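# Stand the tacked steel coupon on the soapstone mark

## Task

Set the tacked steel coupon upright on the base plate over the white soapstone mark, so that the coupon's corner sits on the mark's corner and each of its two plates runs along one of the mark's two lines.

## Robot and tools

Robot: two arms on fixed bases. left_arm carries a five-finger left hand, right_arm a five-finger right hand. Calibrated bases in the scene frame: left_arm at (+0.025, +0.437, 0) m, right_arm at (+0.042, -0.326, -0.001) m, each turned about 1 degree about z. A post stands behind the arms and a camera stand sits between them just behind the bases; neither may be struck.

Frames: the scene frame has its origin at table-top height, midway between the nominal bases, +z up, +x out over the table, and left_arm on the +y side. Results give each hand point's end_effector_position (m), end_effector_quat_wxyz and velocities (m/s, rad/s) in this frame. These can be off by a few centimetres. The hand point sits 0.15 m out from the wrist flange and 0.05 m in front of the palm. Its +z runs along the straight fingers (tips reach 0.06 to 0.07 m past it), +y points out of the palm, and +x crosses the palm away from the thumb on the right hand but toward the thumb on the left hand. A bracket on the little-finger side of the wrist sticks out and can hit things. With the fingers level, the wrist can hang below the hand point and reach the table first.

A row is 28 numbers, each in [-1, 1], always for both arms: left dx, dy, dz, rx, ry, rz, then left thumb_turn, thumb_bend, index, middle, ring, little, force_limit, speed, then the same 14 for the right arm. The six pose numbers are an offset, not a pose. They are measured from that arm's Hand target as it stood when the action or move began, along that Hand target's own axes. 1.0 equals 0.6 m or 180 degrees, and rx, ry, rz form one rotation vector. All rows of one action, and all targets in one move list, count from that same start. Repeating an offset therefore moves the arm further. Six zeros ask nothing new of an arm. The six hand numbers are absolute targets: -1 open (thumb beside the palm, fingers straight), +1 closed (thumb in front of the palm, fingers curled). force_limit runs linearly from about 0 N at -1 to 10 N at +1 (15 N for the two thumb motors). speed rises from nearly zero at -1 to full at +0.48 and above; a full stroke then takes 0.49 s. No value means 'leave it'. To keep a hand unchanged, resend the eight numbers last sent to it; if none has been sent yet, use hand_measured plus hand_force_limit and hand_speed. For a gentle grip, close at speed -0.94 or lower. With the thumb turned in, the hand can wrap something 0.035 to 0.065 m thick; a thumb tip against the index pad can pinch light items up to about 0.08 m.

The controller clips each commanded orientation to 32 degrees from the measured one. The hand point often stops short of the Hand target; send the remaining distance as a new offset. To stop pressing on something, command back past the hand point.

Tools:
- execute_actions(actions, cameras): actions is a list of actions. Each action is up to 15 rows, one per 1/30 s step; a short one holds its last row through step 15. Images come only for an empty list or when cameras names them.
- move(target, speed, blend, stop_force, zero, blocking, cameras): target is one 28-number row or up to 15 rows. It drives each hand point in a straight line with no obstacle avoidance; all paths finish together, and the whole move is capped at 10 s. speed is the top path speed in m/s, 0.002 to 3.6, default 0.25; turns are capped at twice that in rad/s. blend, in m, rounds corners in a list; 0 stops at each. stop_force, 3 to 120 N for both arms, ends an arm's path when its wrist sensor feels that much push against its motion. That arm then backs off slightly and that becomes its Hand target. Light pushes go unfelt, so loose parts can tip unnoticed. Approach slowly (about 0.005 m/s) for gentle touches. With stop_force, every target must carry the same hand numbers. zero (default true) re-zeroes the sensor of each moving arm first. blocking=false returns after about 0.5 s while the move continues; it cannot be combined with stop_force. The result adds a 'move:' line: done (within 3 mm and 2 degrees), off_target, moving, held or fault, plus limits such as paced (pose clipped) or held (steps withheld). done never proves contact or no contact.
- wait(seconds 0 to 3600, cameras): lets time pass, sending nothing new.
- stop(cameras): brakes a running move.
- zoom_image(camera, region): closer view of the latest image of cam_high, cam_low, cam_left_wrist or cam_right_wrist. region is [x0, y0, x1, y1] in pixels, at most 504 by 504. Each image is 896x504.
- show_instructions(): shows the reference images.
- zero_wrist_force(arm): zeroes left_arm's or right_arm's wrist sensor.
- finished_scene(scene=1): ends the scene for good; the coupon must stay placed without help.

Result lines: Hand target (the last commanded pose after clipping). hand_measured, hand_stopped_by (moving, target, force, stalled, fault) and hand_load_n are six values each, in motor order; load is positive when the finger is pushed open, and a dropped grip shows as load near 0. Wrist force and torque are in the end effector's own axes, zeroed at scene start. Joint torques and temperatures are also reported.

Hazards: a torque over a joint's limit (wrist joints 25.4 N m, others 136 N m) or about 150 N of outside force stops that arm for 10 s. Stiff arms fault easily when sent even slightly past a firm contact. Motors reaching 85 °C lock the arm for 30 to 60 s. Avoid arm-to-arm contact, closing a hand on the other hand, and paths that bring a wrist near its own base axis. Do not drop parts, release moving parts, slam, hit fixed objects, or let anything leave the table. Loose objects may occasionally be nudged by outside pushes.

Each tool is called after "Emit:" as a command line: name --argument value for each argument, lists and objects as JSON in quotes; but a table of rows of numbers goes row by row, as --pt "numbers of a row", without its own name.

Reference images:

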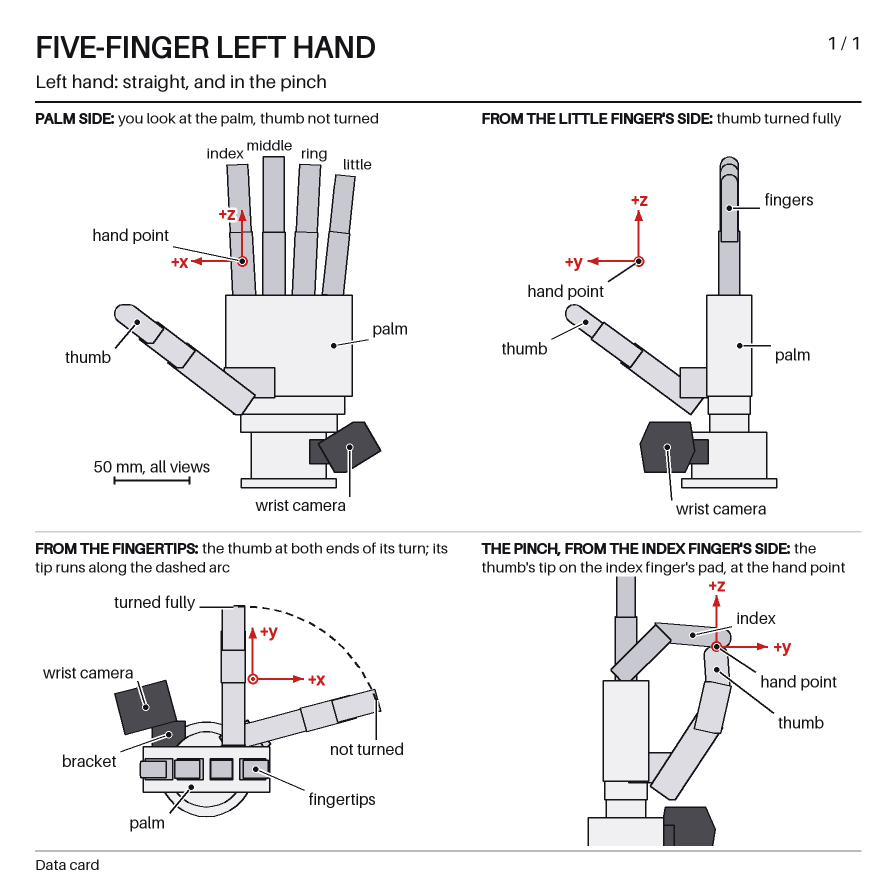

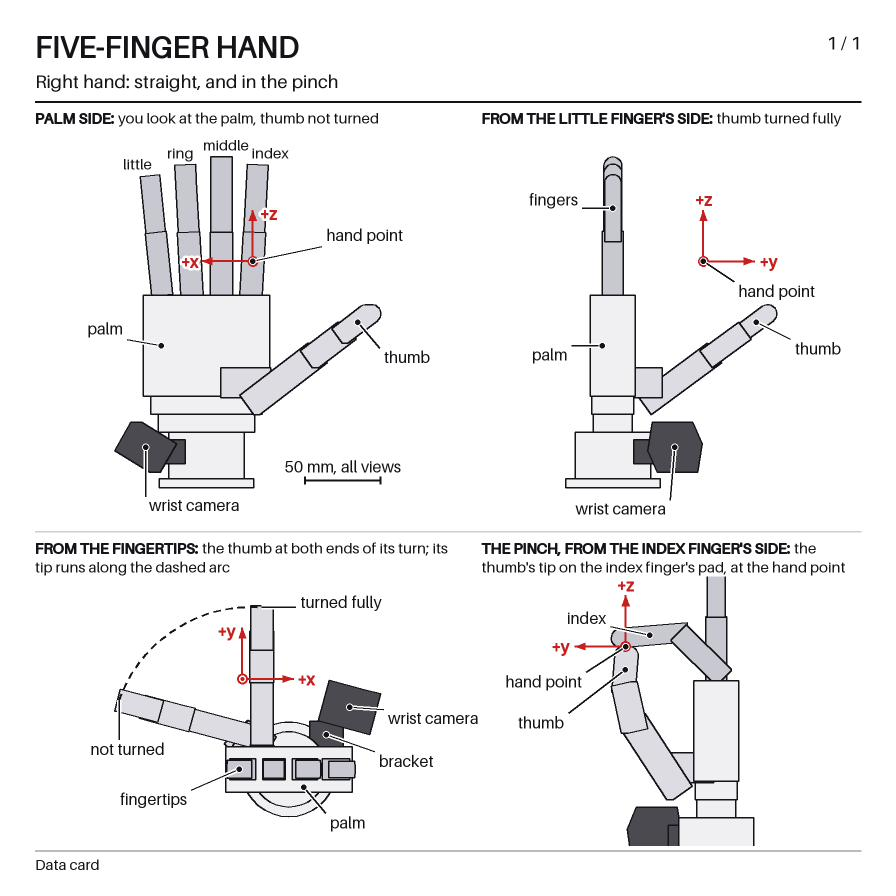

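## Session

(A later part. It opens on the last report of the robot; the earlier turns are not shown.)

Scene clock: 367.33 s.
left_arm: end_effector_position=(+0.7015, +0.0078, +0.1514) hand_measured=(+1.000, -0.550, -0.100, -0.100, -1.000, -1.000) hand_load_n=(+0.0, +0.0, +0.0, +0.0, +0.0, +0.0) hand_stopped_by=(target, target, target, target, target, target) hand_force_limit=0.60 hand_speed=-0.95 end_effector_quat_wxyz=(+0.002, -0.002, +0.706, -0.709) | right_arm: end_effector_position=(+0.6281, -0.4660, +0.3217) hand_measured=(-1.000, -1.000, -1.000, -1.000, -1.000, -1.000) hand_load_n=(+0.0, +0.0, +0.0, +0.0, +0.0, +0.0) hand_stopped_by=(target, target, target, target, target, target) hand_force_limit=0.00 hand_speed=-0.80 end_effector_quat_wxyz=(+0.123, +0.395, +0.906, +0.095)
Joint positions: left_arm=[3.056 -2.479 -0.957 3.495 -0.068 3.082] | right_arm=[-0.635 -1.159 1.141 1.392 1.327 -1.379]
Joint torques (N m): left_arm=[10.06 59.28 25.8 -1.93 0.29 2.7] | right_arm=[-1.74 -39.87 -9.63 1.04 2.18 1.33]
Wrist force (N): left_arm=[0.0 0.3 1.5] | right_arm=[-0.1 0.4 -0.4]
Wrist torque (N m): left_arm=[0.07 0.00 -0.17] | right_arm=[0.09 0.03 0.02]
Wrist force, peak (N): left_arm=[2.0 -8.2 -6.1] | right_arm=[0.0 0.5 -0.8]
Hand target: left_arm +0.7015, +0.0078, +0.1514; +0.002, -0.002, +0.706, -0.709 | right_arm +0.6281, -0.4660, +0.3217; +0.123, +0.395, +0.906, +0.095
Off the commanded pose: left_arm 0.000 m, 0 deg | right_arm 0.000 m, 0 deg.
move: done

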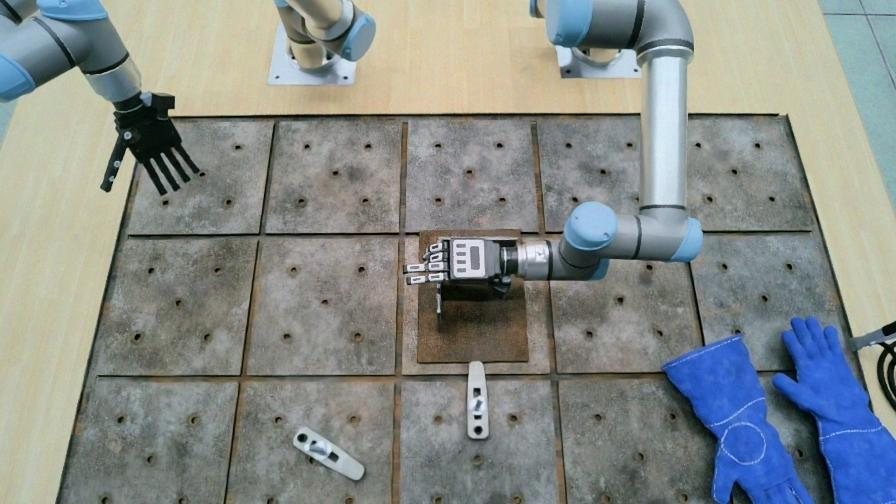

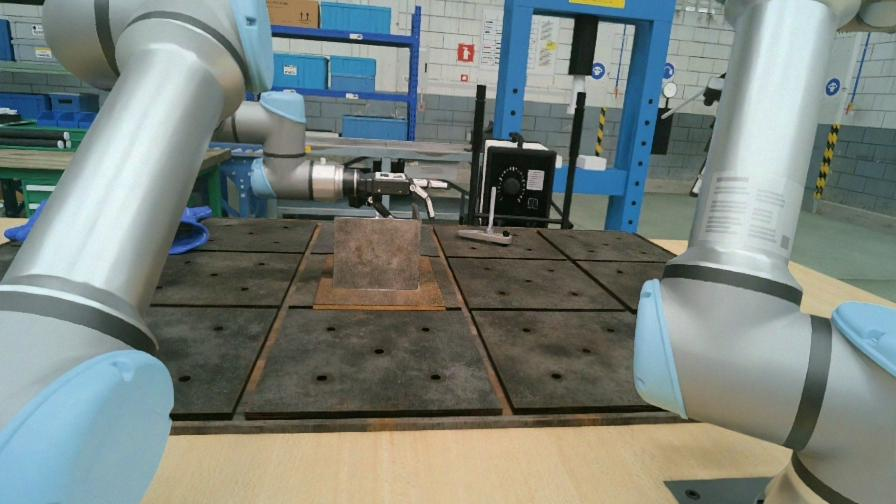

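Placement stayed put. Raise the hand straight up and retreat.

Emit:
move --pt "0 -0.2 0 0 0 0 1 -0.55 -0.1 -0.1 -1 -1 0.6 -0.95 0 0 0 0 0 0 -1 -1 -1 -1 -1 -1 0 -0.8" --pt "0 -0.22 -0.45 0 0 0 1 -0.55 -0.1 -0.1 -1 -1 0.6 -0.95 0 0 0 0 0 0 -1 -1 -1 -1 -1 -1 0 -0.8" --speed '[0.1,0.2]' --blend '[0.02,0]' --cameras '["cam_high","cam_low"]'

Emit:
zoom_image --camera "cam_low" --region '[310, 180, 450, 320]'

Emit:
zoom_image --camera "cam_high" --region '[410, 220, 540, 370]'

Scene clock: 371.57 s.
left_arm: end_effector_position=(+0.7002, +0.2782, +0.2823) hand_measured=(+1.000, -0.550, -0.100, -0.100, -1.000, -1.000) hand_load_n=(+0.0, +0.0, +0.0, +0.0, +0.0, +0.0) hand_stopped_by=(target, target, target, target, target, target) hand_force_limit=0.60 hand_speed=-0.95 end_effector_quat_wxyz=(+0.002, -0.002, +0.706, -0.708) | right_arm: end_effector_position=(+0.6281, -0.4660, +0.3217) hand_measured=(-1.000, -1.000, -1.000, -1.000, -1.000, -1.000) hand_load_n=(+0.0, +0.0, +0.0, +0.0, +0.0, +0.0) hand_stopped_by=(target, target, target, target, target, target) hand_force_limit=0.00 hand_speed=-0.80 end_effector_quat_wxyz=(+0.123, +0.395, +0.906, +0.095)
Joint positions: left_arm=[3.438 -2.381 -0.797 3.165 0.314 3.154] | right_arm=[-0.635 -1.159 1.141 1.392 1.327 -1.379]
Joint torques (N m): left_arm=[9.44 44.68 27.85 -2.59 1.67 2.67] | right_arm=[-2.36 -39.92 -9.74 0.98 2.05 1.53]
Wrist force (N): left_arm=[0.2 0.1 1.7] | right_arm=[0.0 0.3 -0.3]
Wrist torque (N m): left_arm=[0.01 -0.02 -0.14] | right_arm=[0.08 0.02 0.02]
Wrist force, peak (N): left_arm=[0.0 -0.3 2.6] | right_arm=[0.0 0.5 -0.8]
Hand target: left_arm +0.7002, +0.2784, +0.2823; +0.002, -0.002, +0.706, -0.709 | right_arm +0.6281, -0.4660, +0.3217; +0.123, +0.395, +0.906, +0.095
Off the commanded pose: left_arm 0.000 m, 0 deg | right_arm 0.000 m, 0 deg.
move: done

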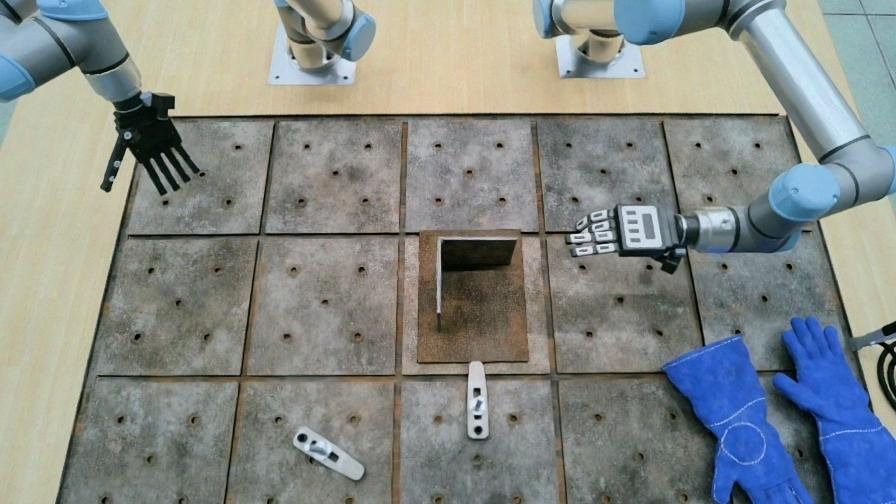

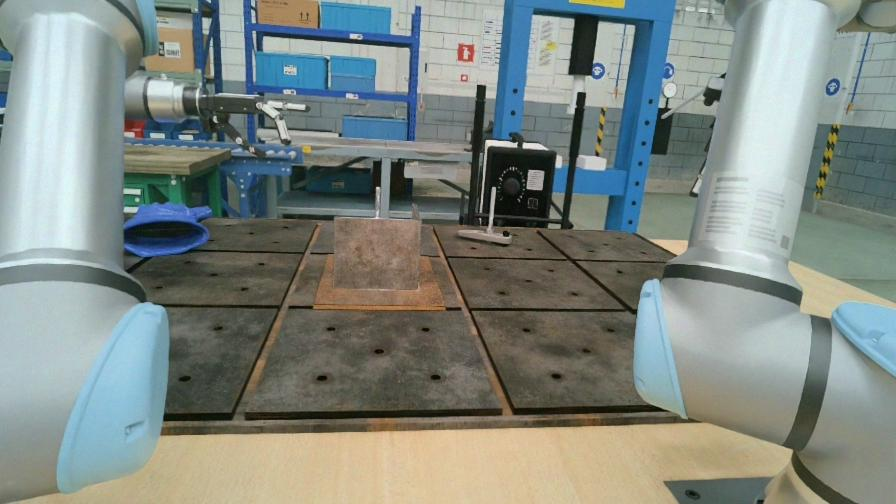

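Scaled by 3.600 from the camera's image (finer frame: 1280x720).

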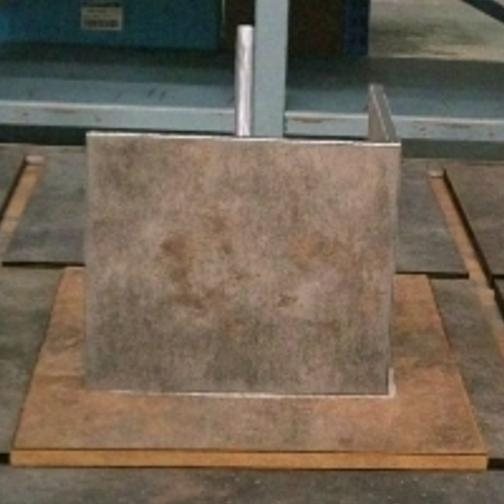

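Scaled by 3.360 from the camera's image (finer frame: 1280x720).

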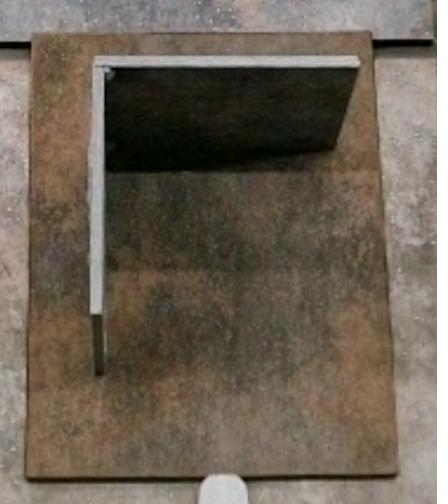

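Emit:
finished_scene

The scene is finished: the task was done.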